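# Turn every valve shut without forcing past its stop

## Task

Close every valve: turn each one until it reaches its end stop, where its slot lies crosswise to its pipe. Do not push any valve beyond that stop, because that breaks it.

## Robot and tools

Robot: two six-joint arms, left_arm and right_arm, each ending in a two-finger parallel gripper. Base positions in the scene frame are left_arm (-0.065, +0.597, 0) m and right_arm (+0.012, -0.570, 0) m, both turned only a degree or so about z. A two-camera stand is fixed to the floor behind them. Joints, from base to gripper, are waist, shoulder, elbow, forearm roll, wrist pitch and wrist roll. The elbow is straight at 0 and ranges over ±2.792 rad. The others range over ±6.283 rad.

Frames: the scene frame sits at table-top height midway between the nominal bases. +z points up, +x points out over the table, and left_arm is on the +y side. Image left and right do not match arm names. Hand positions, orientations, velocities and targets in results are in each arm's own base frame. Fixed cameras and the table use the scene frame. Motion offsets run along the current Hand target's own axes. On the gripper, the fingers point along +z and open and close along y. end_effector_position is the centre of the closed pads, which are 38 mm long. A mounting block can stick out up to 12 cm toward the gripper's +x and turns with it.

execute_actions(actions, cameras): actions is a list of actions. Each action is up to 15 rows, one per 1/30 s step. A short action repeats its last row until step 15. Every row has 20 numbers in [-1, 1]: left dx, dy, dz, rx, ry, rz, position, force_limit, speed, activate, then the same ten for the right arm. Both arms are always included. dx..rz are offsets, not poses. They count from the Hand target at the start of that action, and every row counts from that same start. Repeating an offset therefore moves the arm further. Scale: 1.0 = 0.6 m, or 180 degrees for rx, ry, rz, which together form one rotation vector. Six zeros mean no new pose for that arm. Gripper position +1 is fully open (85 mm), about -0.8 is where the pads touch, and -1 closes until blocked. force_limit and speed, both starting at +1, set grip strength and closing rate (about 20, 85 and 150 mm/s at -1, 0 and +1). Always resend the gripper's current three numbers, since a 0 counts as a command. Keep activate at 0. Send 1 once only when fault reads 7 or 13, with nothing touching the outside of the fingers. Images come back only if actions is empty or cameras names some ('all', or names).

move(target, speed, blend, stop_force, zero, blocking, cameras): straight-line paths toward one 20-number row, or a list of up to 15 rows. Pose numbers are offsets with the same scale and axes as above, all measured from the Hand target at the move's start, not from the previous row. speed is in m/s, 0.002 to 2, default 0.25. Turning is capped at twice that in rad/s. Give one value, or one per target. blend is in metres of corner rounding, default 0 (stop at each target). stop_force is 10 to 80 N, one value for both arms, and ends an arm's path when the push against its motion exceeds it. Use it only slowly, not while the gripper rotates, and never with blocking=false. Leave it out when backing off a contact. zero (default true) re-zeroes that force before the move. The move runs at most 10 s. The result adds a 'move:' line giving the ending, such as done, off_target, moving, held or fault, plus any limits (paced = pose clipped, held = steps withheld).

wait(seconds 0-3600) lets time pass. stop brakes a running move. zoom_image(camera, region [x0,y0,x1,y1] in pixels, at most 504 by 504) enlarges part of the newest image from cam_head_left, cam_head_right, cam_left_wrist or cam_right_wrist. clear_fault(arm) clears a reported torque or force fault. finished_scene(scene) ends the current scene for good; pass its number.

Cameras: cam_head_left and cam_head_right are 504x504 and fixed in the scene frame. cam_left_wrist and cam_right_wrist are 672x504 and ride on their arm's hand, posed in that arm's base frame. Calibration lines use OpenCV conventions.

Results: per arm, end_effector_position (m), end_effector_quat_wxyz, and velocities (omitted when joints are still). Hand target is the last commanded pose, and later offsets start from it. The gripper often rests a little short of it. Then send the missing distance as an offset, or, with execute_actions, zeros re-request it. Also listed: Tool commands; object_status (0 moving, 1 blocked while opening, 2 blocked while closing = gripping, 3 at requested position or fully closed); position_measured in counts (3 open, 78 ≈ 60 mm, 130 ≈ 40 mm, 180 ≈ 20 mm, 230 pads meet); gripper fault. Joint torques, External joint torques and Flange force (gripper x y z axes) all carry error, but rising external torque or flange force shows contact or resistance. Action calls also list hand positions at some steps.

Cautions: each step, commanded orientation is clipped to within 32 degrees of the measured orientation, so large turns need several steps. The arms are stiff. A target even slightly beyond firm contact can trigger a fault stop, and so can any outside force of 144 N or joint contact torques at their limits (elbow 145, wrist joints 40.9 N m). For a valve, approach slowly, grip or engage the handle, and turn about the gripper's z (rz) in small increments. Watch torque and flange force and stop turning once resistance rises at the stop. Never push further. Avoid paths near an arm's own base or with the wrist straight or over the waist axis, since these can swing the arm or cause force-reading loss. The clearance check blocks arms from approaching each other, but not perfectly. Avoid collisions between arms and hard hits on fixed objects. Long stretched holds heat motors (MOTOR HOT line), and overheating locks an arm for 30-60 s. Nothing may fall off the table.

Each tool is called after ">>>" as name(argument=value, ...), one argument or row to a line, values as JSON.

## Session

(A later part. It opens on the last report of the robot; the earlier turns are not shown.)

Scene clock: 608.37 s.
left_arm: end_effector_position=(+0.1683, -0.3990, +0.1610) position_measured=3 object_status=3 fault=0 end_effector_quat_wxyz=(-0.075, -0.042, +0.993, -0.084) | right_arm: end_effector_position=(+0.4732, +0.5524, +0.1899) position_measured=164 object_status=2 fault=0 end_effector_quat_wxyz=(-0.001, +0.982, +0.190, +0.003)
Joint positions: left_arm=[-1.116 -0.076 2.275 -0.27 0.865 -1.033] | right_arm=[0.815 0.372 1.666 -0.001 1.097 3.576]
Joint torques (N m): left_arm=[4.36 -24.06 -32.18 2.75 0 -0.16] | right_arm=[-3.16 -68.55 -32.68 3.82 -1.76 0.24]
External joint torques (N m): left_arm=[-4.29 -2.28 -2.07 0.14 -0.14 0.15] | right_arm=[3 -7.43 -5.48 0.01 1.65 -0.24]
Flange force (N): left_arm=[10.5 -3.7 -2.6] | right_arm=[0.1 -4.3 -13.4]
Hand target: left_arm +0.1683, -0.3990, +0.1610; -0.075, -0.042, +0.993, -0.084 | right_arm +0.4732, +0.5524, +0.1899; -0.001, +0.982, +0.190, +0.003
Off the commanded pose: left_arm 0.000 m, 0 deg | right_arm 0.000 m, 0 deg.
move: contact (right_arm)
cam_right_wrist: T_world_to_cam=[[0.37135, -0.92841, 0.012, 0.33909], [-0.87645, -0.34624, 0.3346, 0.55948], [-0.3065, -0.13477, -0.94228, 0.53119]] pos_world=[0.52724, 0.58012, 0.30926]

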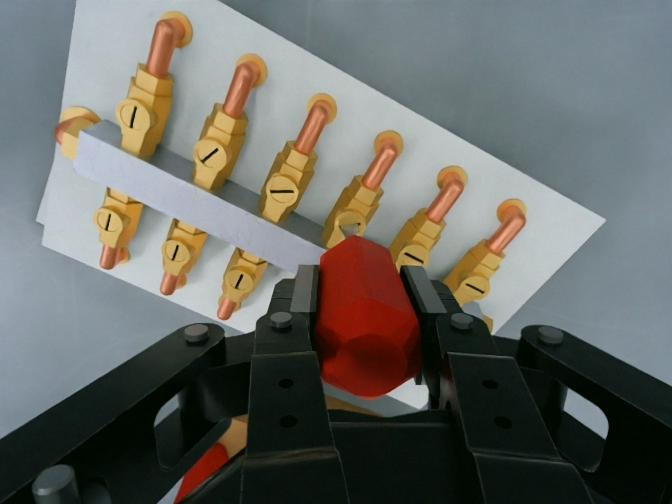

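>>> move(
  target=[
    [0,0,0,0,0,0,1,1,1,0, 0,0,-0.0005,0,0,0.1,-1,0.8,-0.9,0],
  ],
  speed=0.15,
)

>>> move(
  target=[
    [0,0,0,0,0,0,1,1,1,0, 0,0,0,0,0,0.1,-1,0.8,-0.9,0],
  ],
  speed=0.15,
  cameras=["cam_right_wrist"],
)

>>> zoom_image(
  camera="cam_right_wrist",
  region=[325, 200, 373, 236],
)

Scene clock: 612.60 s.
left_arm: end_effector_position=(+0.1683, -0.3990, +0.1610) position_measured=3 object_status=3 fault=0 end_effector_quat_wxyz=(-0.075, -0.042, +0.993, -0.084) | right_arm: end_effector_position=(+0.4732, +0.5523, +0.1902) position_measured=164 object_status=2 fault=0 end_effector_quat_wxyz=(-0.002, +0.999, +0.034, +0.003)
Joint positions: left_arm=[-1.116 -0.076 2.275 -0.27 0.865 -1.033] | right_arm=[0.815 0.372 1.665 -0.001 1.098 3.89]
Joint torques (N m): left_arm=[4.42 -24.59 -32.01 2.78 -0.04 -0.15] | right_arm=[-2.17 -74.75 -37.71 4.63 -2.27 0.84]
External joint torques (N m): left_arm=[-4.3 -2.07 -2.39 0.12 -0.1 0.14] | right_arm=[2.26 -0.87 -0.14 -0.83 2.19 -0.84]
Flange force (N): left_arm=[10.2 -4.5 -2.7] | right_arm=[-1.0 -1.8 -4.4]
Hand target: left_arm +0.1683, -0.3990, +0.1610; -0.075, -0.042, +0.993, -0.084 | right_arm +0.4732, +0.5524, +0.1902; -0.002, +0.999, +0.034, +0.003
Off the commanded pose: left_arm 0.000 m, 0 deg | right_arm 0.000 m, 0 deg.
move: done

Scene clock: 614.07 s.
left_arm: end_effector_position=(+0.1683, -0.3990, +0.1610) position_measured=3 object_status=3 fault=0 end_effector_quat_wxyz=(-0.075, -0.042, +0.993, -0.084) | right_arm: end_effector_position=(+0.4732, +0.5523, +0.1903) position_measured=164 object_status=2 fault=0 end_effector_quat_wxyz=(-0.002, +0.992, -0.123, +0.002)
Joint positions: left_arm=[-1.116 -0.076 2.275 -0.27 0.865 -1.033] | right_arm=[0.815 0.372 1.665 -0.001 1.098 4.204]
Joint torques (N m): left_arm=[4.32 -24.26 -32.17 2.78 0.02 -0.13] | right_arm=[-4.45 -64.37 -32.87 4.15 -3.6 0.85]
External joint torques (N m): left_arm=[-4.27 -2 -2.08 0.12 -0.15 0.12] | right_arm=[4.41 -10.76 -4.99 -0.37 3.52 -0.85]
Flange force (N): left_arm=[10.3 -4.1 -2.2] | right_arm=[-5.5 0.0 -18.5]
Hand target: left_arm +0.1683, -0.3990, +0.1610; -0.075, -0.042, +0.993, -0.084 | right_arm +0.4732, +0.5524, +0.1902; -0.002, +0.992, -0.123, +0.002
Off the commanded pose: left_arm 0.000 m, 0 deg | right_arm 0.000 m, 0 deg.
move: done
cam_right_wrist: T_world_to_cam=[[-0.2454, -0.96939, 0.00848, 0.65416], [-0.91206, 0.23383, 0.33684, 0.25545], [-0.32851, 0.07492, -0.94152, 0.42595]] pos_world=[0.53345, 0.54249, 0.30945]

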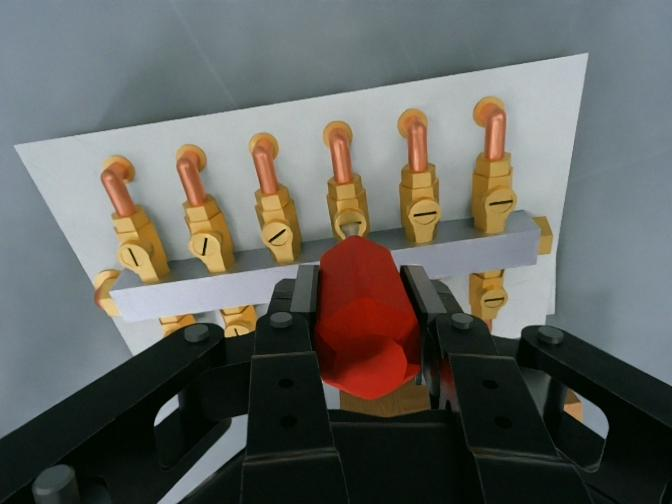

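Scaled by 10.500.

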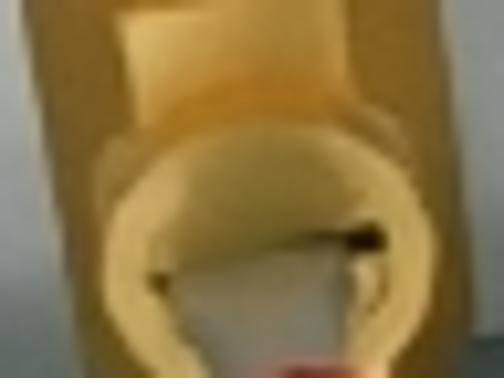

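>>> move(
  target=[
    [0,0,0,0,0,0,1,1,1,0, -0.0003,0,-0.0002,0,0,0.017,-1,0.8,-0.9,0],
  ],
  speed=0.1,
)

>>> move(
  target=[
    [0,0,0,0,0,0,1,1,1,0, 0,0,0,0,0,0.014,-1,0.8,-0.9,0],
  ],
  speed=0.1,
  cameras=["cam_right_wrist"],
)

>>> zoom_image(
  camera="cam_right_wrist",
  region=[325, 180, 445, 270],
)

Scene clock: 617.77 s.
left_arm: end_effector_position=(+0.1683, -0.3990, +0.1610) position_measured=3 object_status=3 fault=0 end_effector_quat_wxyz=(-0.075, -0.042, +0.993, -0.084) | right_arm: end_effector_position=(+0.4730, +0.5524, +0.1904) position_measured=164 object_status=2 fault=0 end_effector_quat_wxyz=(-0.002, +0.989, -0.149, +0.002)
Joint positions: left_arm=[-1.116 -0.076 2.275 -0.27 0.865 -1.033] | right_arm=[0.816 0.372 1.665 -0.001 1.098 4.258]
Joint torques (N m): left_arm=[4.56 -24.38 -32.13 2.78 0.01 -0.15] | right_arm=[-1.78 -68.72 -35.93 5.12 -3.74 0.92]
External joint torques (N m): left_arm=[-4.49 -1.95 -2.1 0.1 -0.14 0.14] | right_arm=[1.76 -6.45 -1.86 -1.34 3.67 -0.92]
Flange force (N): left_arm=[10.6 -4.4 -2.0] | right_arm=[-2.2 2.2 -12.6]
Hand target: left_arm +0.1683, -0.3990, +0.1610; -0.075, -0.042, +0.993, -0.084 | right_arm +0.4730, +0.5524, +0.1904; -0.002, +0.989, -0.149, +0.002
Off the commanded pose: left_arm 0.000 m, 0 deg | right_arm 0.000 m, 0 deg.
move: done

Scene clock: 618.33 s.
left_arm: end_effector_position=(+0.1683, -0.3990, +0.1610) position_measured=3 object_status=3 fault=0 end_effector_quat_wxyz=(-0.075, -0.042, +0.993, -0.084) | right_arm: end_effector_position=(+0.4730, +0.5524, +0.1904) position_measured=164 object_status=2 fault=0 end_effector_quat_wxyz=(-0.002, +0.985, -0.171, +0.002)
Joint positions: left_arm=[-1.116 -0.076 2.275 -0.27 0.865 -1.033] | right_arm=[0.816 0.372 1.665 -0.001 1.098 4.302]
Joint torques (N m): left_arm=[4.5 -24.32 -32.04 2.75 -0.04 -0.13] | right_arm=[-1.91 -67.68 -35.43 5.03 -3.66 0.85]
External joint torques (N m): left_arm=[-4.4 -2.15 -2.23 0.15 -0.09 0.12] | right_arm=[1.7 -7.71 -2.49 -1.25 3.6 -0.85]
Flange force (N): left_arm=[10.6 -4.2 -2.6] | right_arm=[-2.3 2.8 -14.0]
Hand target: left_arm +0.1683, -0.3990, +0.1610; -0.075, -0.042, +0.993, -0.084 | right_arm +0.4730, +0.5524, +0.1904; -0.002, +0.985, -0.171, +0.002
Off the commanded pose: left_arm 0.000 m, 0 deg | right_arm 0.000 m, 0 deg.
move: done
cam_right_wrist: T_world_to_cam=[[-0.33832, -0.941, 0.00817, 0.68258], [-0.88493, 0.32109, 0.33735, 0.19397], [-0.32007, 0.1069, -0.94134, 0.40427]] pos_world=[0.53197, 0.53681, 0.30954]

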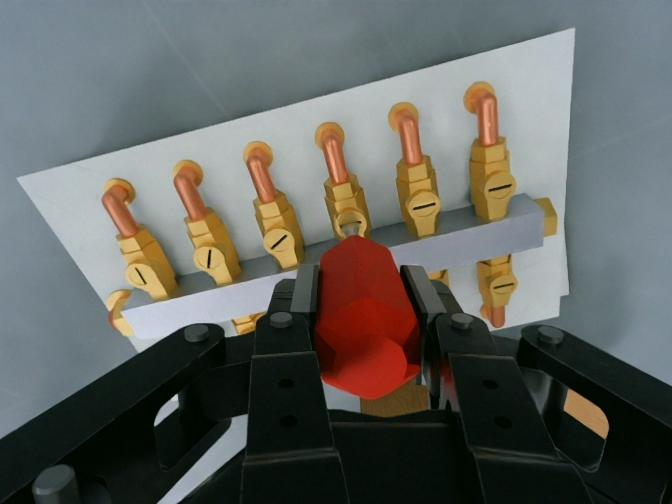

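Scaled by 4.200.

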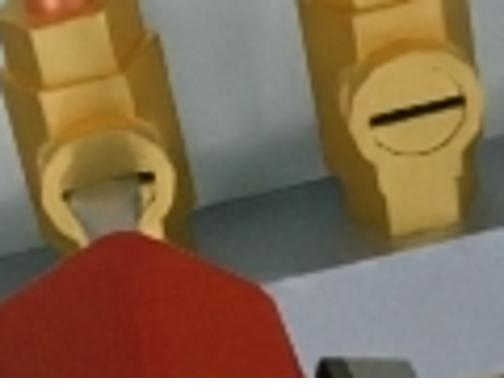

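>>> move(
  target=[
    [0,0,0,0,0,0,1,1,1,0, 0,0,0,0,0,0.011,-1,0.8,-0.9,0],
  ],
  speed=0.1,
  cameras=["cam_right_wrist"],
)

>>> zoom_image(
  camera="cam_right_wrist",
  region=[325, 200, 373, 236],
)

Scene clock: 623.03 s.
left_arm: end_effector_position=(+0.1683, -0.3990, +0.1610) position_measured=3 object_status=3 fault=0 end_effector_quat_wxyz=(-0.075, -0.042, +0.993, -0.084) | right_arm: end_effector_position=(+0.4730, +0.5524, +0.1904) position_measured=164 object_status=2 fault=0 end_effector_quat_wxyz=(-0.002, +0.982, -0.188, +0.002)
Joint positions: left_arm=[-1.116 -0.076 2.275 -0.27 0.865 -1.033] | right_arm=[0.816 0.372 1.665 -0.001 1.098 4.336]
Joint torques (N m): left_arm=[4.41 -24.3 -32.12 2.77 0 -0.12] | right_arm=[-2.79 -65.9 -34.22 5.29 -3.68 1.44]
External joint torques (N m): left_arm=[-4.33 -2.06 -2.07 0.11 -0.13 0.11] | right_arm=[2.72 -9.76 -3.78 -1.49 3.61 -1.44]
Flange force (N): left_arm=[10.5 -4.1 -2.3] | right_arm=[-2.8 2.9 -16.8]
Hand target: left_arm +0.1683, -0.3990, +0.1610; -0.075, -0.042, +0.993, -0.084 | right_arm +0.4730, +0.5524, +0.1904; -0.002, +0.982, -0.188, +0.002
Off the commanded pose: left_arm 0.000 m, 0 deg | right_arm 0.000 m, 0 deg.
move: done
cam_right_wrist: T_world_to_cam=[[-0.37061, -0.92875, 0.00812, 0.69101], [-0.87329, 0.35142, 0.33744, 0.17176], [-0.31625, 0.11797, -0.94131, 0.39637]] pos_world=[0.53144, 0.53466, 0.30954]

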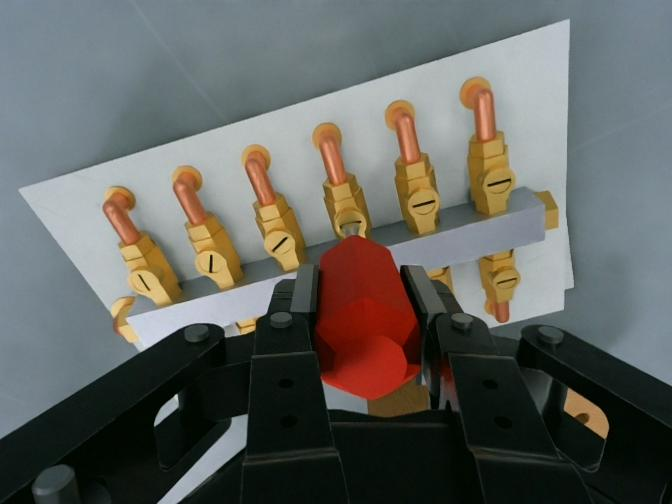

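Scaled by 10.500.

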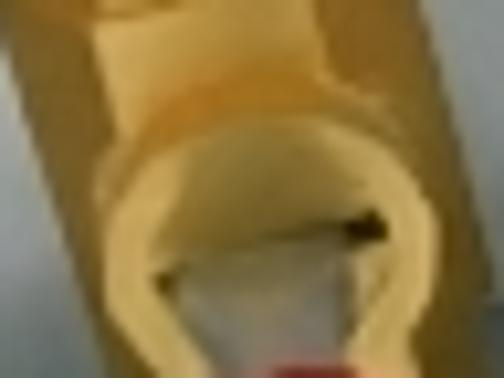

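>>> move(
  target=[
    [0,0,0,0,0,0,1,1,1,0, 0,0,-0.0003,0,0,-0.05,-1,0.8,-0.9,0],
    [0,0,0,0,0,0,1,1,1,0, 0,0,-0.02,0,0,-0.05,-1,0.8,-0.9,0],
  ],
  speed=0.08,
)

>>> move(
  target=[
    [0,0,0,0,0,0,1,1,1,0, -0.0087,-0.0671,0,0,0,-0.1256,-1,0.8,-0.9,0],
  ],
  speed=0.25,
  cameras=["cam_right_wrist"],
)

>>> zoom_image(
  camera="cam_right_wrist",
  region=[325, 200, 373, 236],
)

Scene clock: 630.27 s.
left_arm: end_effector_position=(+0.1683, -0.3990, +0.1610) position_measured=3 object_status=3 fault=0 end_effector_quat_wxyz=(-0.075, -0.042, +0.993, -0.084) | right_arm: end_effector_position=(+0.4729, +0.5524, +0.2023) position_measured=164 object_status=2 fault=0 end_effector_quat_wxyz=(-0.002, +0.994, -0.110, +0.002)
Joint positions: left_arm=[-1.116 -0.076 2.275 -0.27 0.865 -1.033] | right_arm=[0.816 0.363 1.654 -0.001 1.118 4.179]
Joint torques (N m): left_arm=[4.36 -24.11 -32.22 2.84 -0.03 -0.14] | right_arm=[-3.27 -78.33 -38.57 3.6 -0.59 0.22]
External joint torques (N m): left_arm=[-4.28 -2.27 -2.01 0.04 -0.1 0.12] | right_arm=[3.19 3.38 0.29 0.23 0.52 -0.22]
Flange force (N): left_arm=[10.5 -3.6 -2.6] | right_arm=[-1.4 -6.2 1.8]
Hand target: left_arm +0.1683, -0.3990, +0.1610; -0.075, -0.042, +0.993, -0.084 | right_arm +0.4729, +0.5524, +0.2024; -0.002, +0.994, -0.110, +0.002
Off the commanded pose: left_arm 0.000 m, 0 deg | right_arm 0.000 m, 0 deg.
move: done

Scene clock: 631.50 s.
left_arm: end_effector_position=(+0.1683, -0.3990, +0.1610) position_measured=3 object_status=3 fault=0 end_effector_quat_wxyz=(-0.075, -0.042, +0.993, -0.084) | right_arm: end_effector_position=(+0.4767, +0.5928, +0.2026) position_measured=164 object_status=2 fault=0 end_effector_quat_wxyz=(-0.002, +0.996, +0.087, +0.003)
Joint positions: left_arm=[-1.116 -0.076 2.275 -0.27 0.865 -1.033] | right_arm=[0.849 0.412 1.582 -0.002 1.141 3.818]
Joint torques (N m): left_arm=[4.46 -24.26 -32.08 2.8 0 -0.17] | right_arm=[-3.2 -83.81 -38.64 3.84 -0.69 0.14]
External joint torques (N m): left_arm=[-4.41 -2 -2.16 0.08 -0.13 0.15] | right_arm=[3.3 3.38 -0.03 0.05 0.61 -0.14]
Flange force (N): left_arm=[10.4 -4.3 -2.2] | right_arm=[1.5 -6.9 1.2]
Hand target: left_arm +0.1683, -0.3990, +0.1610; -0.075, -0.042, +0.993, -0.084 | right_arm +0.4767, +0.5928, +0.2025; -0.002, +0.996, +0.087, +0.003
Off the commanded pose: left_arm 0.000 m, 0 deg | right_arm 0.000 m, 0 deg.
move: done
cam_right_wrist: T_world_to_cam=[[0.17105, -0.9852, 0.01072, 0.50456], [-0.92891, -0.15763, 0.33507, 0.48546], [-0.32842, -0.06727, -0.94213, 0.52002]] pos_world=[0.53543, 0.6086, 0.32185]

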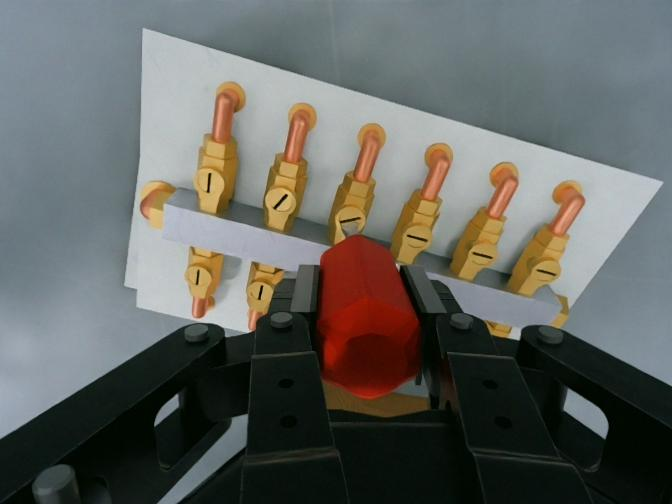

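Scaled by 10.500.

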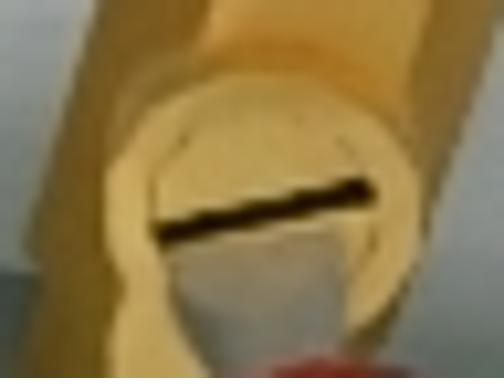

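>>> move(
  target=[
    [0,0,0,0,0,0,1,1,1,0, -0.0006,0.0004,0.0137,0,0,-0.014,-1,0.8,-0.9,0],
  ],
  speed=0.08,
  cameras=["cam_right_wrist"],
)

>>> zoom_image(
  camera="cam_right_wrist",
  region=[325, 200, 373, 236],
)

Scene clock: 636.60 s.
left_arm: end_effector_position=(+0.1683, -0.3990, +0.1610) position_measured=3 object_status=3 fault=0 end_effector_quat_wxyz=(-0.075, -0.042, +0.993, -0.084) | right_arm: end_effector_position=(+0.4764, +0.5925, +0.1943) position_measured=164 object_status=2 fault=0 end_effector_quat_wxyz=(-0.002, +0.994, +0.108, +0.003)
Joint positions: left_arm=[-1.116 -0.076 2.275 -0.27 0.865 -1.033] | right_arm=[0.849 0.417 1.591 -0.001 1.127 3.774]
Joint torques (N m): left_arm=[4.47 -24.22 -32.18 2.79 -0.01 -0.14] | right_arm=[-3.02 -84.15 -38.52 3.8 -0.68 0.26]
External joint torques (N m): left_arm=[-4.39 -2.17 -2.09 0.11 -0.13 0.13] | right_arm=[3.26 4.17 0.19 0.05 0.59 -0.26]
Flange force (N): left_arm=[10.7 -4.0 -2.4] | right_arm=[2.4 -7.0 2.1]
Hand target: left_arm +0.1683, -0.3990, +0.1610; -0.075, -0.042, +0.993, -0.084 | right_arm +0.4764, +0.5925, +0.1943; -0.002, +0.994, +0.108, +0.003
Off the commanded pose: left_arm 0.000 m, 0 deg | right_arm 0.000 m, 0 deg.
move: done
cam_right_wrist: T_world_to_cam=[[0.21426, -0.97671, 0.01091, 0.47881], [-0.9211, -0.19832, 0.33503, 0.50822], [-0.32506, -0.08184, -0.94215, 0.51919]] pos_world=[0.5343, 0.61094, 0.31366]

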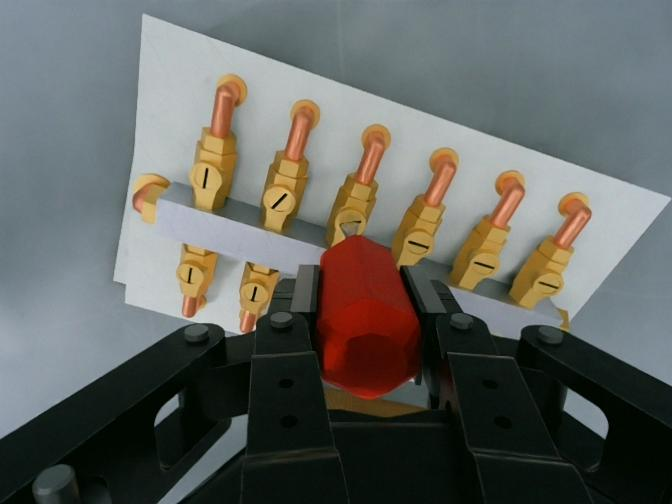

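Scaled by 10.500.

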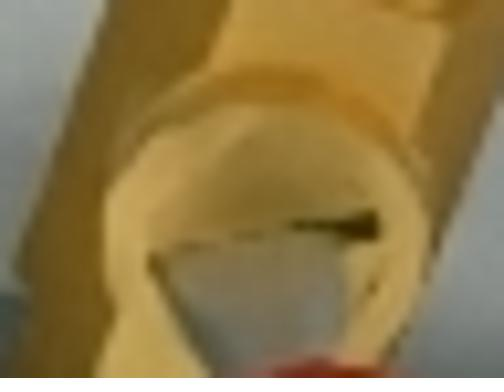

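>>> move(
  target=[
    [0,0,0,0,0,0,1,1,1,0, -0.0002,0.0008,0,0,0,-0.014,-1,0.8,-0.9,0],
  ],
  speed=0.06,
  cameras=["cam_right_wrist"],
)

>>> zoom_image(
  camera="cam_right_wrist",
  region=[325, 200, 373, 236],
)

Scene clock: 662.90 s.
left_arm: end_effector_position=(+0.1683, -0.3990, +0.1610) position_measured=3 object_status=3 fault=0 end_effector_quat_wxyz=(-0.075, -0.042, +0.993, -0.084) | right_arm: end_effector_position=(+0.4764, +0.5920, +0.1943) position_measured=164 object_status=2 fault=0 end_effector_quat_wxyz=(-0.002, +0.991, +0.130, +0.003)
Joint positions: left_arm=[-1.116 -0.076 2.275 -0.27 0.865 -1.033] | right_arm=[0.848 0.417 1.592 -0.002 1.127 3.729]
Joint torques (N m): left_arm=[4.53 -24.2 -31.99 2.81 0.02 -0.13] | right_arm=[-2.98 -84.14 -38.49 3.83 -0.66 0.21]
External joint torques (N m): left_arm=[-4.44 -2.28 -2.28 0.08 -0.15 0.12] | right_arm=[2.77 3.7 -0.11 0.05 0.56 -0.21]
Flange force (N): left_arm=[10.8 -4.2 -2.7] | right_arm=[3.0 -6.4 1.5]
Hand target: left_arm +0.1683, -0.3990, +0.1610; -0.075, -0.042, +0.993, -0.084 | right_arm +0.4764, +0.5920, +0.1943; -0.002, +0.991, +0.130, +0.003
Off the commanded pose: left_arm 0.000 m, 0 deg | right_arm 0.000 m, 0 deg.
move: done
cam_right_wrist: T_world_to_cam=[[0.25699, -0.96635, 0.01124, 0.45173], [-0.91158, -0.23852, 0.33485, 0.52749], [-0.3209, -0.0963, -0.9422, 0.52575]] pos_world=[0.53347, 0.61298, 0.31366]

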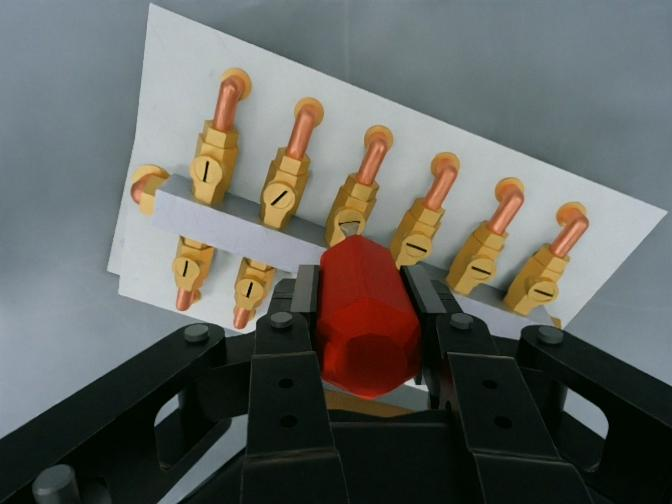

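Scaled by 10.500.

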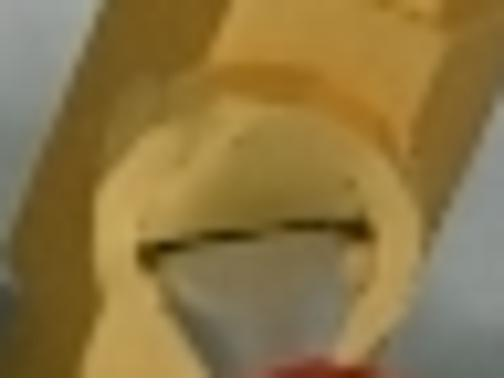

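>>> move(
  target=[
    [0,0,0,0,0,0,1,1,1,0, 0,0.0003,0,0,0,0.002,-1,0.8,-0.9,0],
  ],
  speed=0.06,
)

>>> move(
  target=[0,0,0,0,0,0,1,1,1,0, 0,0,0.0075,0,0,0,-1,0.8,-0.9,0],
  speed=0.006,
  stop_force=10,
  cameras=["cam_right_wrist"],
)

>>> zoom_image(
  camera="cam_right_wrist",
  region=[325, 200, 373, 236],
)

Scene clock: 667.73 s.
left_arm: end_effector_position=(+0.1683, -0.3990, +0.1610) position_measured=3 object_status=3 fault=0 end_effector_quat_wxyz=(-0.075, -0.042, +0.993, -0.084) | right_arm: end_effector_position=(+0.4764, +0.5919, +0.1943) position_measured=164 object_status=2 fault=0 end_effector_quat_wxyz=(-0.002, +0.992, +0.127, +0.003)
Joint positions: left_arm=[-1.116 -0.076 2.275 -0.27 0.865 -1.033] | right_arm=[0.848 0.416 1.592 -0.001 1.127 3.735]
Joint torques (N m): left_arm=[4.6 -24.27 -32.07 2.83 -0.03 -0.15] | right_arm=[-3.15 -83.85 -38.32 3.78 -0.69 0.22]
External joint torques (N m): left_arm=[-4.51 -2.16 -2.15 0.06 -0.1 0.14] | right_arm=[3.02 3.64 -0.08 0.07 0.6 -0.22]
Flange force (N): left_arm=[10.8 -4.2 -2.4] | right_arm=[2.7 -6.6 1.5]
Hand target: left_arm +0.1683, -0.3990, +0.1610; -0.075, -0.042, +0.993, -0.084 | right_arm +0.4764, +0.5919, +0.1943; -0.002, +0.992, +0.127, +0.003
Off the commanded pose: left_arm 0.000 m, 0 deg | right_arm 0.000 m, 0 deg.
move: done

Scene clock: 669.03 s.
left_arm: end_effector_position=(+0.1683, -0.3990, +0.1610) position_measured=3 object_status=3 fault=0 end_effector_quat_wxyz=(-0.075, -0.042, +0.993, -0.084) | right_arm: end_effector_position=(+0.4765, +0.5919, +0.1902) position_measured=164 object_status=2 fault=0 end_effector_quat_wxyz=(-0.002, +0.992, +0.127, +0.003)
Joint positions: left_arm=[-1.116 -0.076 2.275 -0.27 0.865 -1.033] | right_arm=[0.848 0.419 1.596 -0.001 1.12 3.735]
Joint torques (N m): left_arm=[4.28 -24.14 -32.15 2.8 -0.02 -0.14] | right_arm=[-3.63 -71.91 -32.19 3.74 -1.78 0.31]
External joint torques (N m): left_arm=[-4.24 -2.1 -2.09 0.09 -0.11 0.13] | right_arm=[3.72 -9.12 -6.3 0.13 1.68 -0.31]
Flange force (N): left_arm=[10.2 -3.9 -2.4] | right_arm=[-1.1 -4.8 -15.0]
Hand target: left_arm +0.1683, -0.3990, +0.1610; -0.075, -0.042, +0.993, -0.084 | right_arm +0.4765, +0.5919, +0.1902; -0.002, +0.992, +0.127, +0.003
Off the commanded pose: left_arm 0.000 m, 0 deg | right_arm 0.000 m, 0 deg.
move: contact (right_arm)
cam_right_wrist: T_world_to_cam=[[0.25088, -0.96795, 0.01111, 0.45552], [-0.91307, -0.23282, 0.3348, 0.52625], [-0.32149, -0.09414, -0.94222, 0.5208]] pos_world=[0.53365, 0.61247, 0.30946]

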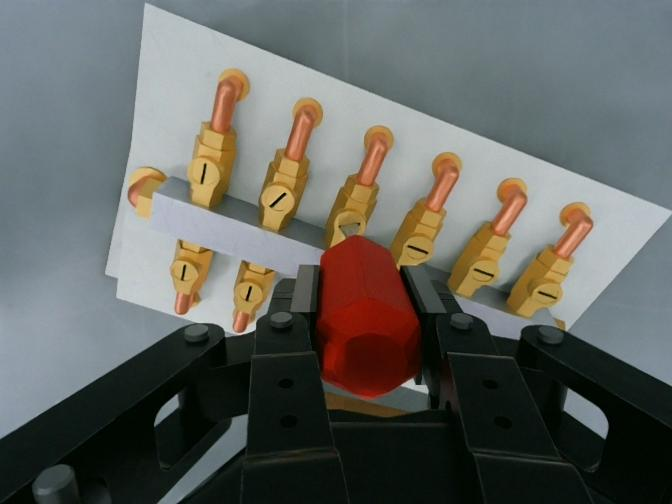

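Scaled by 10.500.

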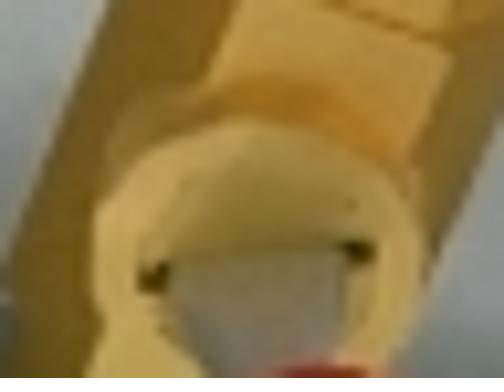

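>>> move(
  target=[
    [0,0,0,0,0,0,1,1,1,0, 0,0,-0.0005,0,0,0.145,-1,0.8,-0.9,0],
  ],
  speed=0.15,
)

>>> move(
  target=[
    [0,0,0,0,0,0,1,1,1,0, 0,0,0,0,0,0.014,-1,0.8,-0.9,0],
  ],
  speed=0.1,
  cameras=["cam_right_wrist"],
)

>>> zoom_image(
  camera="cam_right_wrist",
  region=[325, 200, 373, 236],
)

Scene clock: 674.13 s.
left_arm: end_effector_position=(+0.1683, -0.3990, +0.1610) position_measured=3 object_status=3 fault=0 end_effector_quat_wxyz=(-0.075, -0.042, +0.993, -0.084) | right_arm: end_effector_position=(+0.4765, +0.5919, +0.1904) position_measured=164 object_status=2 fault=0 end_effector_quat_wxyz=(-0.002, +0.995, -0.100, +0.002)
Joint positions: left_arm=[-1.116 -0.076 2.275 -0.27 0.865 -1.033] | right_arm=[0.848 0.419 1.595 -0.001 1.12 4.191]
Joint torques (N m): left_arm=[4.6 -24.08 -32.26 2.8 0.02 -0.1] | right_arm=[-3.82 -71.18 -34.05 4.56 -3.06 1.19]
External joint torques (N m): left_arm=[-4.47 -2.62 -2.07 0.1 -0.16 0.09] | right_arm=[4.14 -9.29 -4.18 -0.73 3 -1.2]
Flange force (N): left_arm=[11.4 -3.4 -2.9] | right_arm=[-4.3 0.0 -15.3]
Hand target: left_arm +0.1683, -0.3990, +0.1610; -0.075, -0.042, +0.993, -0.084 | right_arm +0.4765, +0.5919, +0.1905; -0.002, +0.995, -0.100, +0.002
Off the commanded pose: left_arm 0.000 m, 0 deg | right_arm 0.000 m, 0 deg.
move: done

Scene clock: 674.70 s.
left_arm: end_effector_position=(+0.1683, -0.3990, +0.1610) position_measured=3 object_status=3 fault=0 end_effector_quat_wxyz=(-0.075, -0.042, +0.993, -0.084) | right_arm: end_effector_position=(+0.4765, +0.5919, +0.1905) position_measured=164 object_status=2 fault=0 end_effector_quat_wxyz=(-0.002, +0.993, -0.122, +0.002)
Joint positions: left_arm=[-1.116 -0.076 2.275 -0.27 0.865 -1.033] | right_arm=[0.848 0.419 1.595 -0.001 1.12 4.235]
Joint torques (N m): left_arm=[3.99 -24.25 -32.2 2.8 -0.02 -0.18] | right_arm=[-3.24 -69.73 -33.77 4.66 -3.61 1.2]
External joint torques (N m): left_arm=[-3.94 -1.99 -2 0.08 -0.11 0.16] | right_arm=[3.61 -10.93 -4.6 -0.8 3.55 -1.2]
Flange force (N): left_arm=[9.4 -3.7 -2.3] | right_arm=[-4.1 1.4 -17.7]
Hand target: left_arm +0.1683, -0.3990, +0.1610; -0.075, -0.042, +0.993, -0.084 | right_arm +0.4765, +0.5919, +0.1905; -0.002, +0.993, -0.122, +0.002
Off the commanded pose: left_arm 0.000 m, 0 deg | right_arm 0.000 m, 0 deg.
move: done
cam_right_wrist: T_world_to_cam=[[-0.24341, -0.96989, 0.00839, 0.69269], [-0.91259, 0.23195, 0.33673, 0.25044], [-0.32853, 0.07431, -0.94156, 0.4246]] pos_world=[0.53665, 0.58218, 0.30965]

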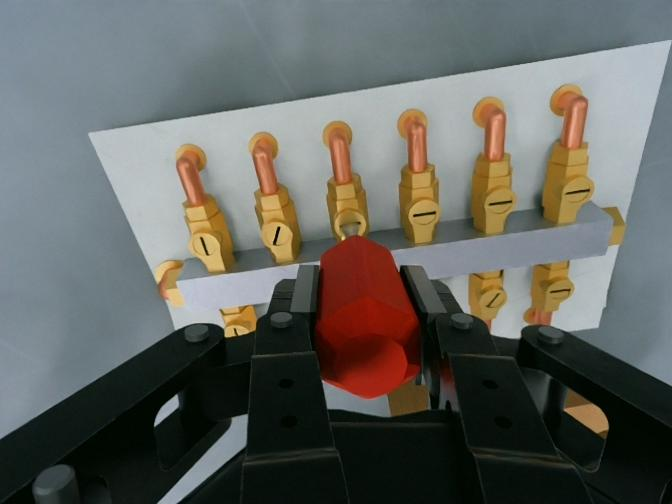

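Scaled by 10.500.

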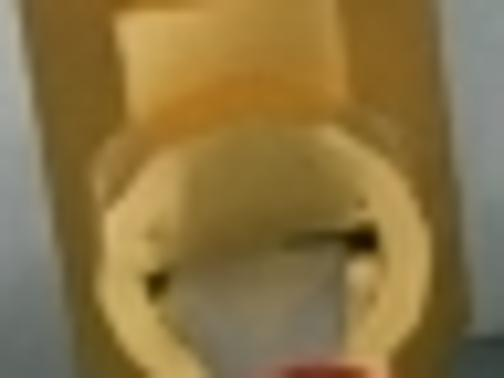

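>>> move(
  target=[
    [0,0,0,0,0,0,1,1,1,0, -0.0002,0,-0.0002,0,0,0.025,-1,0.8,-0.9,0],
  ],
  speed=0.1,
)

>>> move(
  target=[
    [0,0,0,0,0,0,1,1,1,0, 0,0,0,0,0,0.014,-1,0.8,-0.9,0],
  ],
  speed=0.1,
  cameras=["cam_right_wrist"],
)

>>> zoom_image(
  camera="cam_right_wrist",
  region=[325, 200, 373, 236],
)

Scene clock: 678.07 s.
left_arm: end_effector_position=(+0.1683, -0.3990, +0.1610) position_measured=3 object_status=3 fault=0 end_effector_quat_wxyz=(-0.075, -0.042, +0.993, -0.084) | right_arm: end_effector_position=(+0.4764, +0.5919, +0.1906) position_measured=164 object_status=2 fault=0 end_effector_quat_wxyz=(-0.002, +0.987, -0.161, +0.002)
Joint positions: left_arm=[-1.116 -0.076 2.275 -0.27 0.865 -1.033] | right_arm=[0.848 0.419 1.595 -0.001 1.12 4.313]
Joint torques (N m): left_arm=[4.29 -24.19 -32.07 2.82 -0.07 -0.12] | right_arm=[-3.2 -73.38 -36.03 4.74 -3.58 1.13]
External joint torques (N m): left_arm=[-4.24 -2.12 -2.24 0.08 -0.07 0.11] | right_arm=[3.07 -7.59 -2.49 -0.9 3.51 -1.13]
Flange force (N): left_arm=[10.2 -4.2 -2.7] | right_arm=[-3.4 1.8 -13.4]
Hand target: left_arm +0.1683, -0.3990, +0.1610; -0.075, -0.042, +0.993, -0.084 | right_arm +0.4764, +0.5919, +0.1906; -0.002, +0.987, -0.161, +0.002
Off the commanded pose: left_arm 0.000 m, 0 deg | right_arm 0.000 m, 0 deg.
move: done

Scene clock: 678.63 s.
left_arm: end_effector_position=(+0.1683, -0.3990, +0.1610) position_measured=3 object_status=3 fault=0 end_effector_quat_wxyz=(-0.075, -0.042, +0.993, -0.084) | right_arm: end_effector_position=(+0.4764, +0.5920, +0.1906) position_measured=164 object_status=2 fault=0 end_effector_quat_wxyz=(-0.003, +0.983, -0.182, +0.002)
Joint positions: left_arm=[-1.116 -0.076 2.275 -0.27 0.865 -1.033] | right_arm=[0.848 0.419 1.595 -0.001 1.12 4.357]
Joint torques (N m): left_arm=[4.67 -24.21 -32.06 2.76 -0.04 -0.07] | right_arm=[-2.98 -73.54 -35.16 5.23 -2.86 1.6]
External joint torques (N m): left_arm=[-4.62 -2.03 -2.13 0.12 -0.09 0.06] | right_arm=[2.92 -6.74 -3.1 -1.4 2.8 -1.6]
Flange force (N): left_arm=[11.2 -4.5 -2.3] | right_arm=[-1.9 0.3 -12.2]
Hand target: left_arm +0.1683, -0.3990, +0.1610; -0.075, -0.042, +0.993, -0.084 | right_arm +0.4764, +0.5919, +0.1906; -0.003, +0.983, -0.182, +0.002
Off the commanded pose: left_arm 0.000 m, 0 deg | right_arm 0.000 m, 0 deg.
move: done
cam_right_wrist: T_world_to_cam=[[-0.36013, -0.93287, 0.00791, 0.72656], [-0.87722, 0.3415, 0.33744, 0.16844], [-0.31749, 0.11458, -0.94132, 0.39554]] pos_world=[0.53499, 0.57494, 0.30974]

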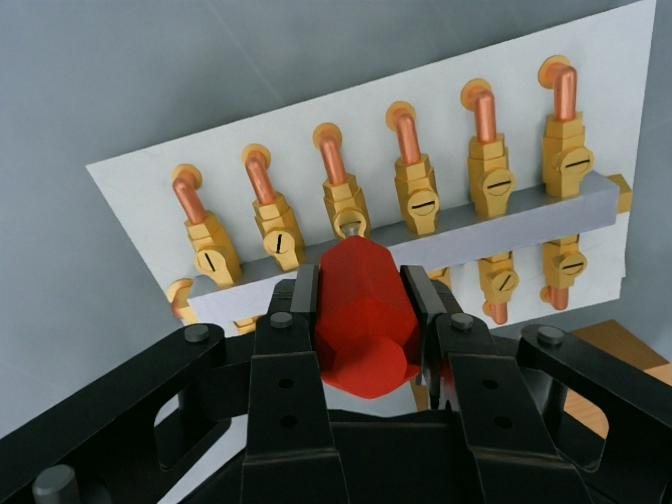

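Scaled by 10.500.

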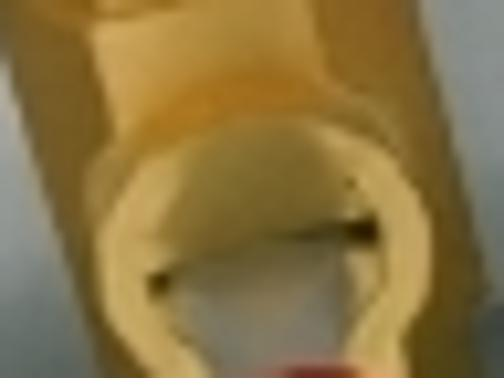

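>>> move(
  target=[
    [0,0,0,0,0,0,1,1,1,0, 0,0,0,0,0,0.01,-1,0.8,-0.9,0],
  ],
  speed=0.1,
)

Scene clock: 680.67 s.
left_arm: end_effector_position=(+0.1683, -0.3990, +0.1610) position_measured=3 object_status=3 fault=0 end_effector_quat_wxyz=(-0.075, -0.042, +0.993, -0.084) | right_arm: end_effector_position=(+0.4764, +0.5919, +0.1906) position_measured=164 object_status=2 fault=0 end_effector_quat_wxyz=(-0.003, +0.980, -0.198, +0.002)
Joint positions: left_arm=[-1.116 -0.076 2.275 -0.27 0.865 -1.033] | right_arm=[0.848 0.419 1.595 -0.001 1.12 4.389]
Joint torques (N m): left_arm=[4.31 -23.98 -32.12 2.78 -0.01 -0.15] | right_arm=[-3.5 -76.34 -36.3 5.36 -2.5 2.01]
External joint torques (N m): left_arm=[-4.21 -2.5 -2.09 0.11 -0.12 0.14] | right_arm=[3.63 -4.07 -2 -1.53 2.44 -2.01]
Flange force (N): left_arm=[10.6 -3.4 -3.0] | right_arm=[-2.0 -0.9 -8.7]
Hand target: left_arm +0.1683, -0.3990, +0.1610; -0.075, -0.042, +0.993, -0.084 | right_arm +0.4764, +0.5919, +0.1906; -0.003, +0.980, -0.198, +0.002
Off the commanded pose: left_arm 0.000 m, 0 deg | right_arm 0.000 m, 0 deg.
move: done

>>> move(
  target=[
    [0,0,0,0,0,0,1,1,1,0, 0,0,-0.0003,0,0,-0.05,-1,0.8,-0.9,0],
    [0,0,0,0,0,0,1,1,1,0, 0,0,-0.02,0,0,-0.05,-1,0.8,-0.9,0],
  ],
  speed=0.08,
)

>>> move(
  target=[
    [0,0,0,0,0,0,1,1,1,0, -0.0092,-0.0655,0,0,0,-0.3656,-1,0.8,-0.9,0],
  ],
  speed=0.3,
  cameras=["cam_right_wrist"],
)

>>> zoom_image(
  camera="cam_right_wrist",
  region=[325, 200, 373, 236],
)

Scene clock: 689.27 s.
left_arm: end_effector_position=(+0.1683, -0.3990, +0.1610) position_measured=3 object_status=3 fault=0 end_effector_quat_wxyz=(-0.075, -0.042, +0.993, -0.084) | right_arm: end_effector_position=(+0.4763, +0.5919, +0.2025) position_measured=164 object_status=2 fault=0 end_effector_quat_wxyz=(-0.002, +0.993, -0.120, +0.002)
Joint positions: left_arm=[-1.116 -0.076 2.275 -0.27 0.865 -1.033] | right_arm=[0.848 0.411 1.584 -0.002 1.14 4.232]
Joint torques (N m): left_arm=[4.57 -24.19 -32.03 2.78 -0.03 -0.15] | right_arm=[-3.25 -83.98 -38.43 3.79 -0.87 0.23]
External joint torques (N m): left_arm=[-4.53 -2.03 -2.23 0.11 -0.1 0.14] | right_arm=[2.93 3.6 -0.41 0.08 0.8 -0.23]
Flange force (N): left_arm=[10.7 -4.5 -2.3] | right_arm=[-0.3 -7.8 0.7]
Hand target: left_arm +0.1683, -0.3990, +0.1610; -0.075, -0.042, +0.993, -0.084 | right_arm +0.4763, +0.5919, +0.2026; -0.002, +0.993, -0.120, +0.002
Off the commanded pose: left_arm 0.000 m, 0 deg | right_arm 0.000 m, 0 deg.
move: done

Scene clock: 691.67 s.
left_arm: end_effector_position=(+0.1683, -0.3990, +0.1610) position_measured=3 object_status=3 fault=0 end_effector_quat_wxyz=(-0.075, -0.042, +0.993, -0.084) | right_arm: end_effector_position=(+0.4803, +0.6314, +0.2028) position_measured=164 object_status=2 fault=0 end_effector_quat_wxyz=(-0.001, +0.899, +0.438, +0.003)
Joint positions: left_arm=[-1.116 -0.076 2.275 -0.27 0.865 -1.033] | right_arm=[0.878 0.46 1.509 -0.002 1.166 3.112]
Joint torques (N m): left_arm=[4.65 -24.17 -32.07 2.8 -0.05 -0.14] | right_arm=[-3.29 -89.15 -39.13 3.91 -0.68 0.21]
External joint torques (N m): left_arm=[-4.59 -2.14 -2.18 0.09 -0.09 0.13] | right_arm=[3.47 3.57 -0.15 0.08 0.58 -0.21]
Flange force (N): left_arm=[11.0 -4.3 -2.4] | right_arm=[6.2 -4.2 1.2]
Hand target: left_arm +0.1683, -0.3990, +0.1610; -0.075, -0.042, +0.993, -0.084 | right_arm +0.4803, +0.6314, +0.2028; -0.001, +0.899, +0.438, +0.003
Off the commanded pose: left_arm 0.000 m, 0 deg | right_arm 0.000 m, 0 deg.
move: done
cam_right_wrist: T_world_to_cam=[[0.78685, -0.61694, 0.01544, 0.01281], [-0.58554, -0.73843, 0.33447, 0.69667], [-0.19495, -0.27222, -0.94228, 0.5893]] pos_world=[0.51273, 0.68276, 0.32207]

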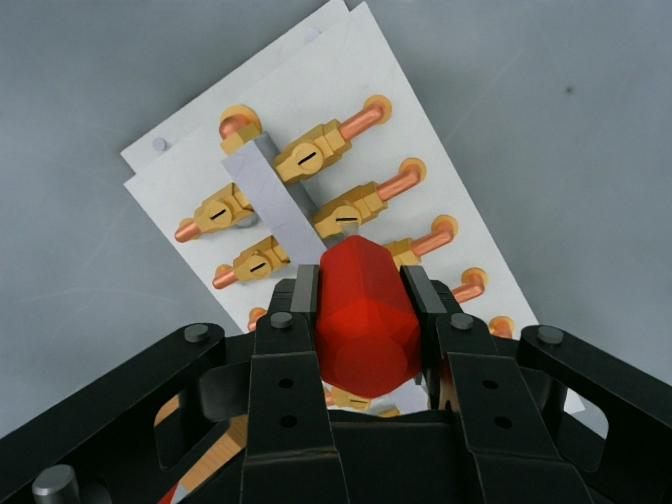

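Scaled by 10.500.

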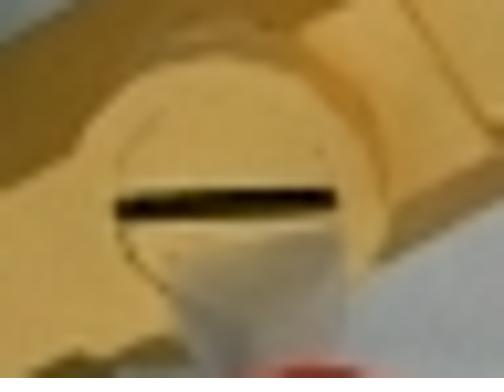

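>>> move(
  target=[
    [0,0,0,0,0,0,1,1,1,0, 0,-0.0029,0.0142,0,0,0.016,-1,0.8,-0.9,0],
  ],
  speed=0.08,
  cameras=["cam_right_wrist"],
)

>>> zoom_image(
  camera="cam_right_wrist",
  region=[325, 200, 373, 236],
)

Scene clock: 696.23 s.
left_arm: end_effector_position=(+0.1683, -0.3990, +0.1610) position_measured=3 object_status=3 fault=0 end_effector_quat_wxyz=(-0.075, -0.042, +0.993, -0.084) | right_arm: end_effector_position=(+0.4790, +0.6325, +0.1942) position_measured=164 object_status=2 fault=0 end_effector_quat_wxyz=(-0.001, +0.910, +0.415, +0.003)
Joint positions: left_arm=[-1.116 -0.076 2.275 -0.27 0.865 -1.033] | right_arm=[0.88 0.466 1.517 -0.002 1.152 3.165]
Joint torques (N m): left_arm=[4.46 -24.57 -32.23 2.79 -0.01 -0.11] | right_arm=[-3.17 -89.39 -38.92 3.9 -0.69 0.31]
External joint torques (N m): left_arm=[-4.43 -1.57 -1.97 0.1 -0.12 0.09] | right_arm=[3.13 4.38 0.13 0.03 0.59 -0.31]
Flange force (N): left_arm=[10.3 -4.6 -1.5] | right_arm=[6.6 -4.0 2.1]
Hand target: left_arm +0.1683, -0.3990, +0.1610; -0.075, -0.042, +0.993, -0.084 | right_arm +0.4790, +0.6325, +0.1942; -0.001, +0.910, +0.415, +0.003
Off the commanded pose: left_arm 0.000 m, 0 deg | right_arm 0.000 m, 0 deg.
move: done
cam_right_wrist: T_world_to_cam=[[0.75478, -0.6558, 0.01502, 0.05458], [-0.6219, -0.70811, 0.33438, 0.69787], [-0.20866, -0.26173, -0.94232, 0.58128]] pos_world=[0.5141, 0.6821, 0.31357]

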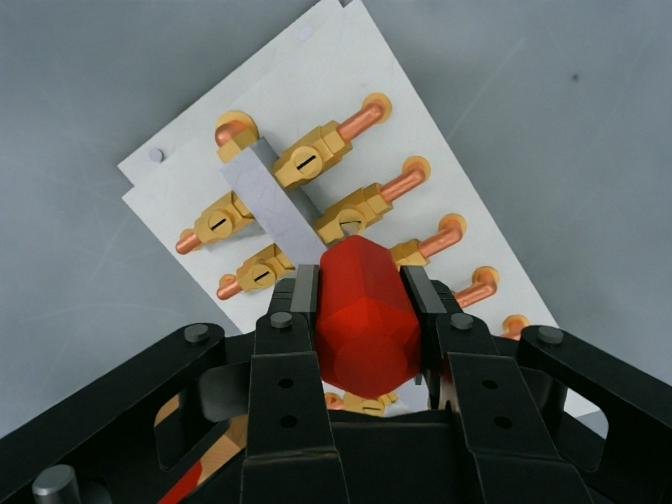

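Scaled by 10.500.

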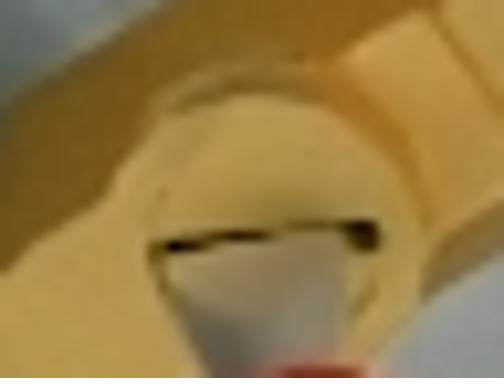

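>>> move(
  target=[
    [0,0,0,0,0,0,1,1,1,0, 0.0001,0.0009,0,0,0,0.006,-1,0.8,-0.9,0],
  ],
  speed=0.06,
)

>>> move(
  target=[0,0,0,0,0,0,1,1,1,0, 0,0,0.0075,0,0,0,-1,0.8,-0.9,0],
  speed=0.006,
  stop_force=10,
  cameras=["cam_right_wrist"],
)

>>> zoom_image(
  camera="cam_right_wrist",
  region=[325, 200, 373, 236],
)

Scene clock: 700.70 s.
left_arm: end_effector_position=(+0.1683, -0.3990, +0.1610) position_measured=3 object_status=3 fault=0 end_effector_quat_wxyz=(-0.075, -0.042, +0.993, -0.084) | right_arm: end_effector_position=(+0.4794, +0.6322, +0.1942) position_measured=164 object_status=2 fault=0 end_effector_quat_wxyz=(-0.001, +0.913, +0.407, +0.003)
Joint positions: left_arm=[-1.116 -0.076 2.275 -0.27 0.865 -1.033] | right_arm=[0.879 0.466 1.517 -0.002 1.152 3.183]
Joint torques (N m): left_arm=[4.45 -24.28 -32.19 2.8 0 -0.1] | right_arm=[-3.34 -89.2 -38.81 3.91 -0.68 0.28]
External joint torques (N m): left_arm=[-4.36 -2.15 -1.98 0.08 -0.13 0.09] | right_arm=[3.25 3.83 -0.09 0.03 0.58 -0.28]
Flange force (N): left_arm=[10.7 -3.8 -2.3] | right_arm=[6.2 -4.3 1.5]
Hand target: left_arm +0.1683, -0.3990, +0.1610; -0.075, -0.042, +0.993, -0.084 | right_arm +0.4795, +0.6322, +0.1942; -0.001, +0.913, +0.407, +0.003
Off the commanded pose: left_arm 0.000 m, 0 deg | right_arm 0.000 m, 0 deg.
move: done

Scene clock: 702.50 s.
left_arm: end_effector_position=(+0.1683, -0.3990, +0.1610) position_measured=3 object_status=3 fault=0 end_effector_quat_wxyz=(-0.075, -0.042, +0.993, -0.084) | right_arm: end_effector_position=(+0.4795, +0.6322, +0.1925) position_measured=164 object_status=2 fault=0 end_effector_quat_wxyz=(-0.001, +0.913, +0.407, +0.003)
Joint positions: left_arm=[-1.116 -0.076 2.275 -0.27 0.865 -1.033] | right_arm=[0.879 0.467 1.518 -0.002 1.149 3.183]
Joint torques (N m): left_arm=[4.43 -24.42 -32.09 2.79 -0.01 -0.12] | right_arm=[-3.1 -89.9 -39.92 3.95 -1.32 0.25]
External joint torques (N m): left_arm=[-4.36 -1.93 -2.15 0.09 -0.13 0.11] | right_arm=[3.52 4.21 1.06 0 1.22 -0.25]
Flange force (N): left_arm=[10.4 -4.4 -2.2] | right_arm=[4.6 -4.5 1.8]
Hand target: left_arm +0.1683, -0.3990, +0.1610; -0.075, -0.042, +0.993, -0.084 | right_arm +0.4795, +0.6322, +0.1925; -0.001, +0.913, +0.407, +0.003 (not the last commanded pose)
Off the commanded pose: left_arm 0.000 m, 0 deg | right_arm 0.003 m, 0 deg.
move: contact (right_arm)
cam_right_wrist: T_world_to_cam=[[0.7423, -0.6699, 0.01499, 0.06894], [-0.63519, -0.69636, 0.33409, 0.6976], [-0.21337, -0.25752, -0.94242, 0.57933]] pos_world=[0.51555, 0.68115, 0.31187]

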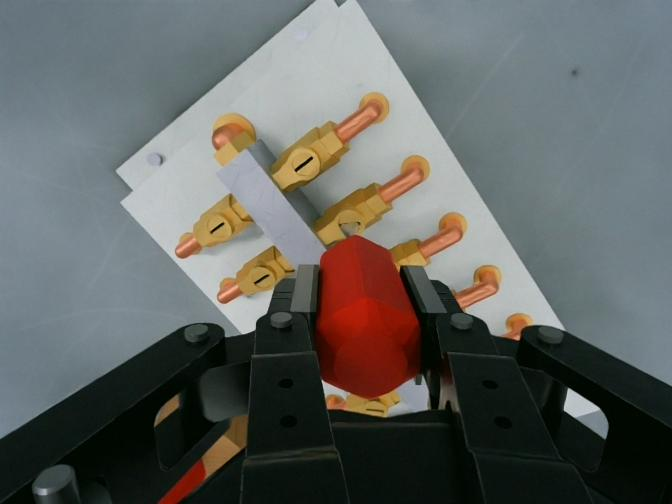

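Scaled by 10.500.

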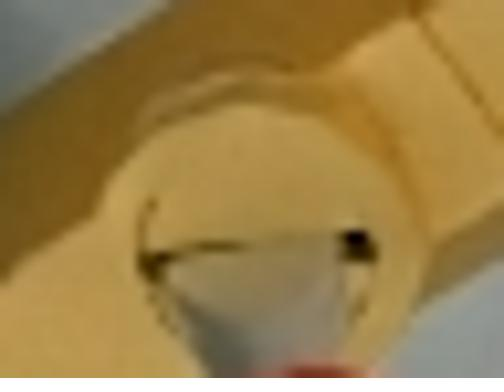

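>>> move(
  target=[0,0,0,0,0,0,1,1,1,0, 0,0,0.006,0,0,0,-1,0.8,-0.9,0],
  speed=0.005,
  stop_force=10,
  cameras=["cam_right_wrist"],
)

>>> zoom_image(
  camera="cam_right_wrist",
  region=[325, 200, 373, 236],
)

Scene clock: 705.77 s.
left_arm: end_effector_position=(+0.1683, -0.3990, +0.1610) position_measured=3 object_status=3 fault=0 end_effector_quat_wxyz=(-0.075, -0.042, +0.993, -0.084) | right_arm: end_effector_position=(+0.4796, +0.6323, +0.1900) position_measured=164 object_status=2 fault=0 end_effector_quat_wxyz=(-0.001, +0.913, +0.407, +0.004)
Joint positions: left_arm=[-1.116 -0.076 2.275 -0.27 0.865 -1.033] | right_arm=[0.879 0.469 1.521 -0.002 1.145 3.183]
Joint torques (N m): left_arm=[4.53 -24.02 -32.09 2.79 -0.04 -0.1] | right_arm=[-3.16 -76.29 -32.85 4.14 -2.15 0.24]
External joint torques (N m): left_arm=[-4.44 -2.41 -2.18 0.1 -0.09 0.09] | right_arm=[3.12 -9.36 -6.06 -0.19 2.04 -0.24]
Flange force (N): left_arm=[11.0 -3.9 -2.9] | right_arm=[1.6 -3.8 -15.1]
Hand target: left_arm +0.1683, -0.3990, +0.1610; -0.075, -0.042, +0.993, -0.084 | right_arm +0.4796, +0.6323, +0.1900; -0.001, +0.913, +0.407, +0.004 (not the last commanded pose)
Off the commanded pose: left_arm 0.000 m, 0 deg | right_arm 0.001 m, 0 deg.
move: contact (right_arm)
cam_right_wrist: T_world_to_cam=[[0.74232, -0.66987, 0.01491, 0.06897], [-0.63519, -0.69645, 0.33391, 0.69855], [-0.21329, -0.25734, -0.94249, 0.57682]] pos_world=[0.51555, 0.68115, 0.30937]

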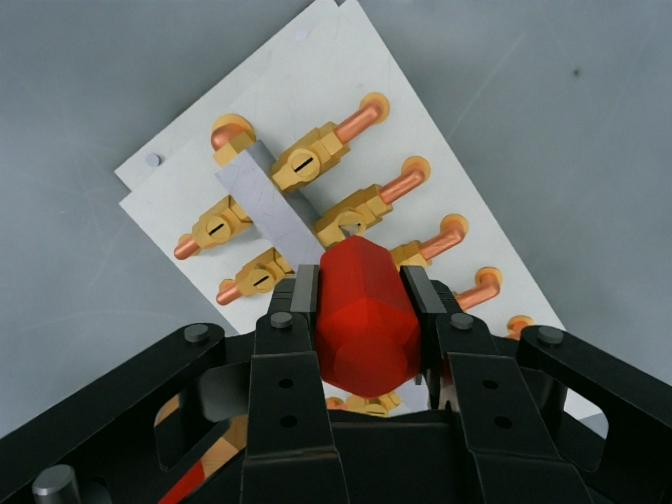

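Scaled by 10.500.

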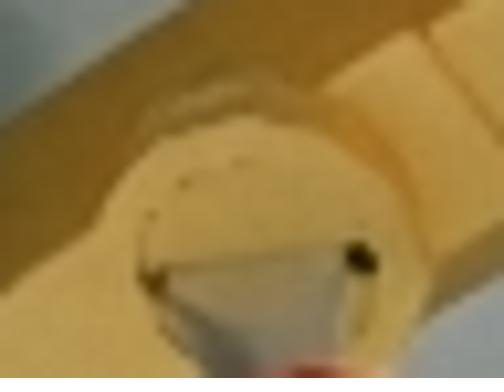

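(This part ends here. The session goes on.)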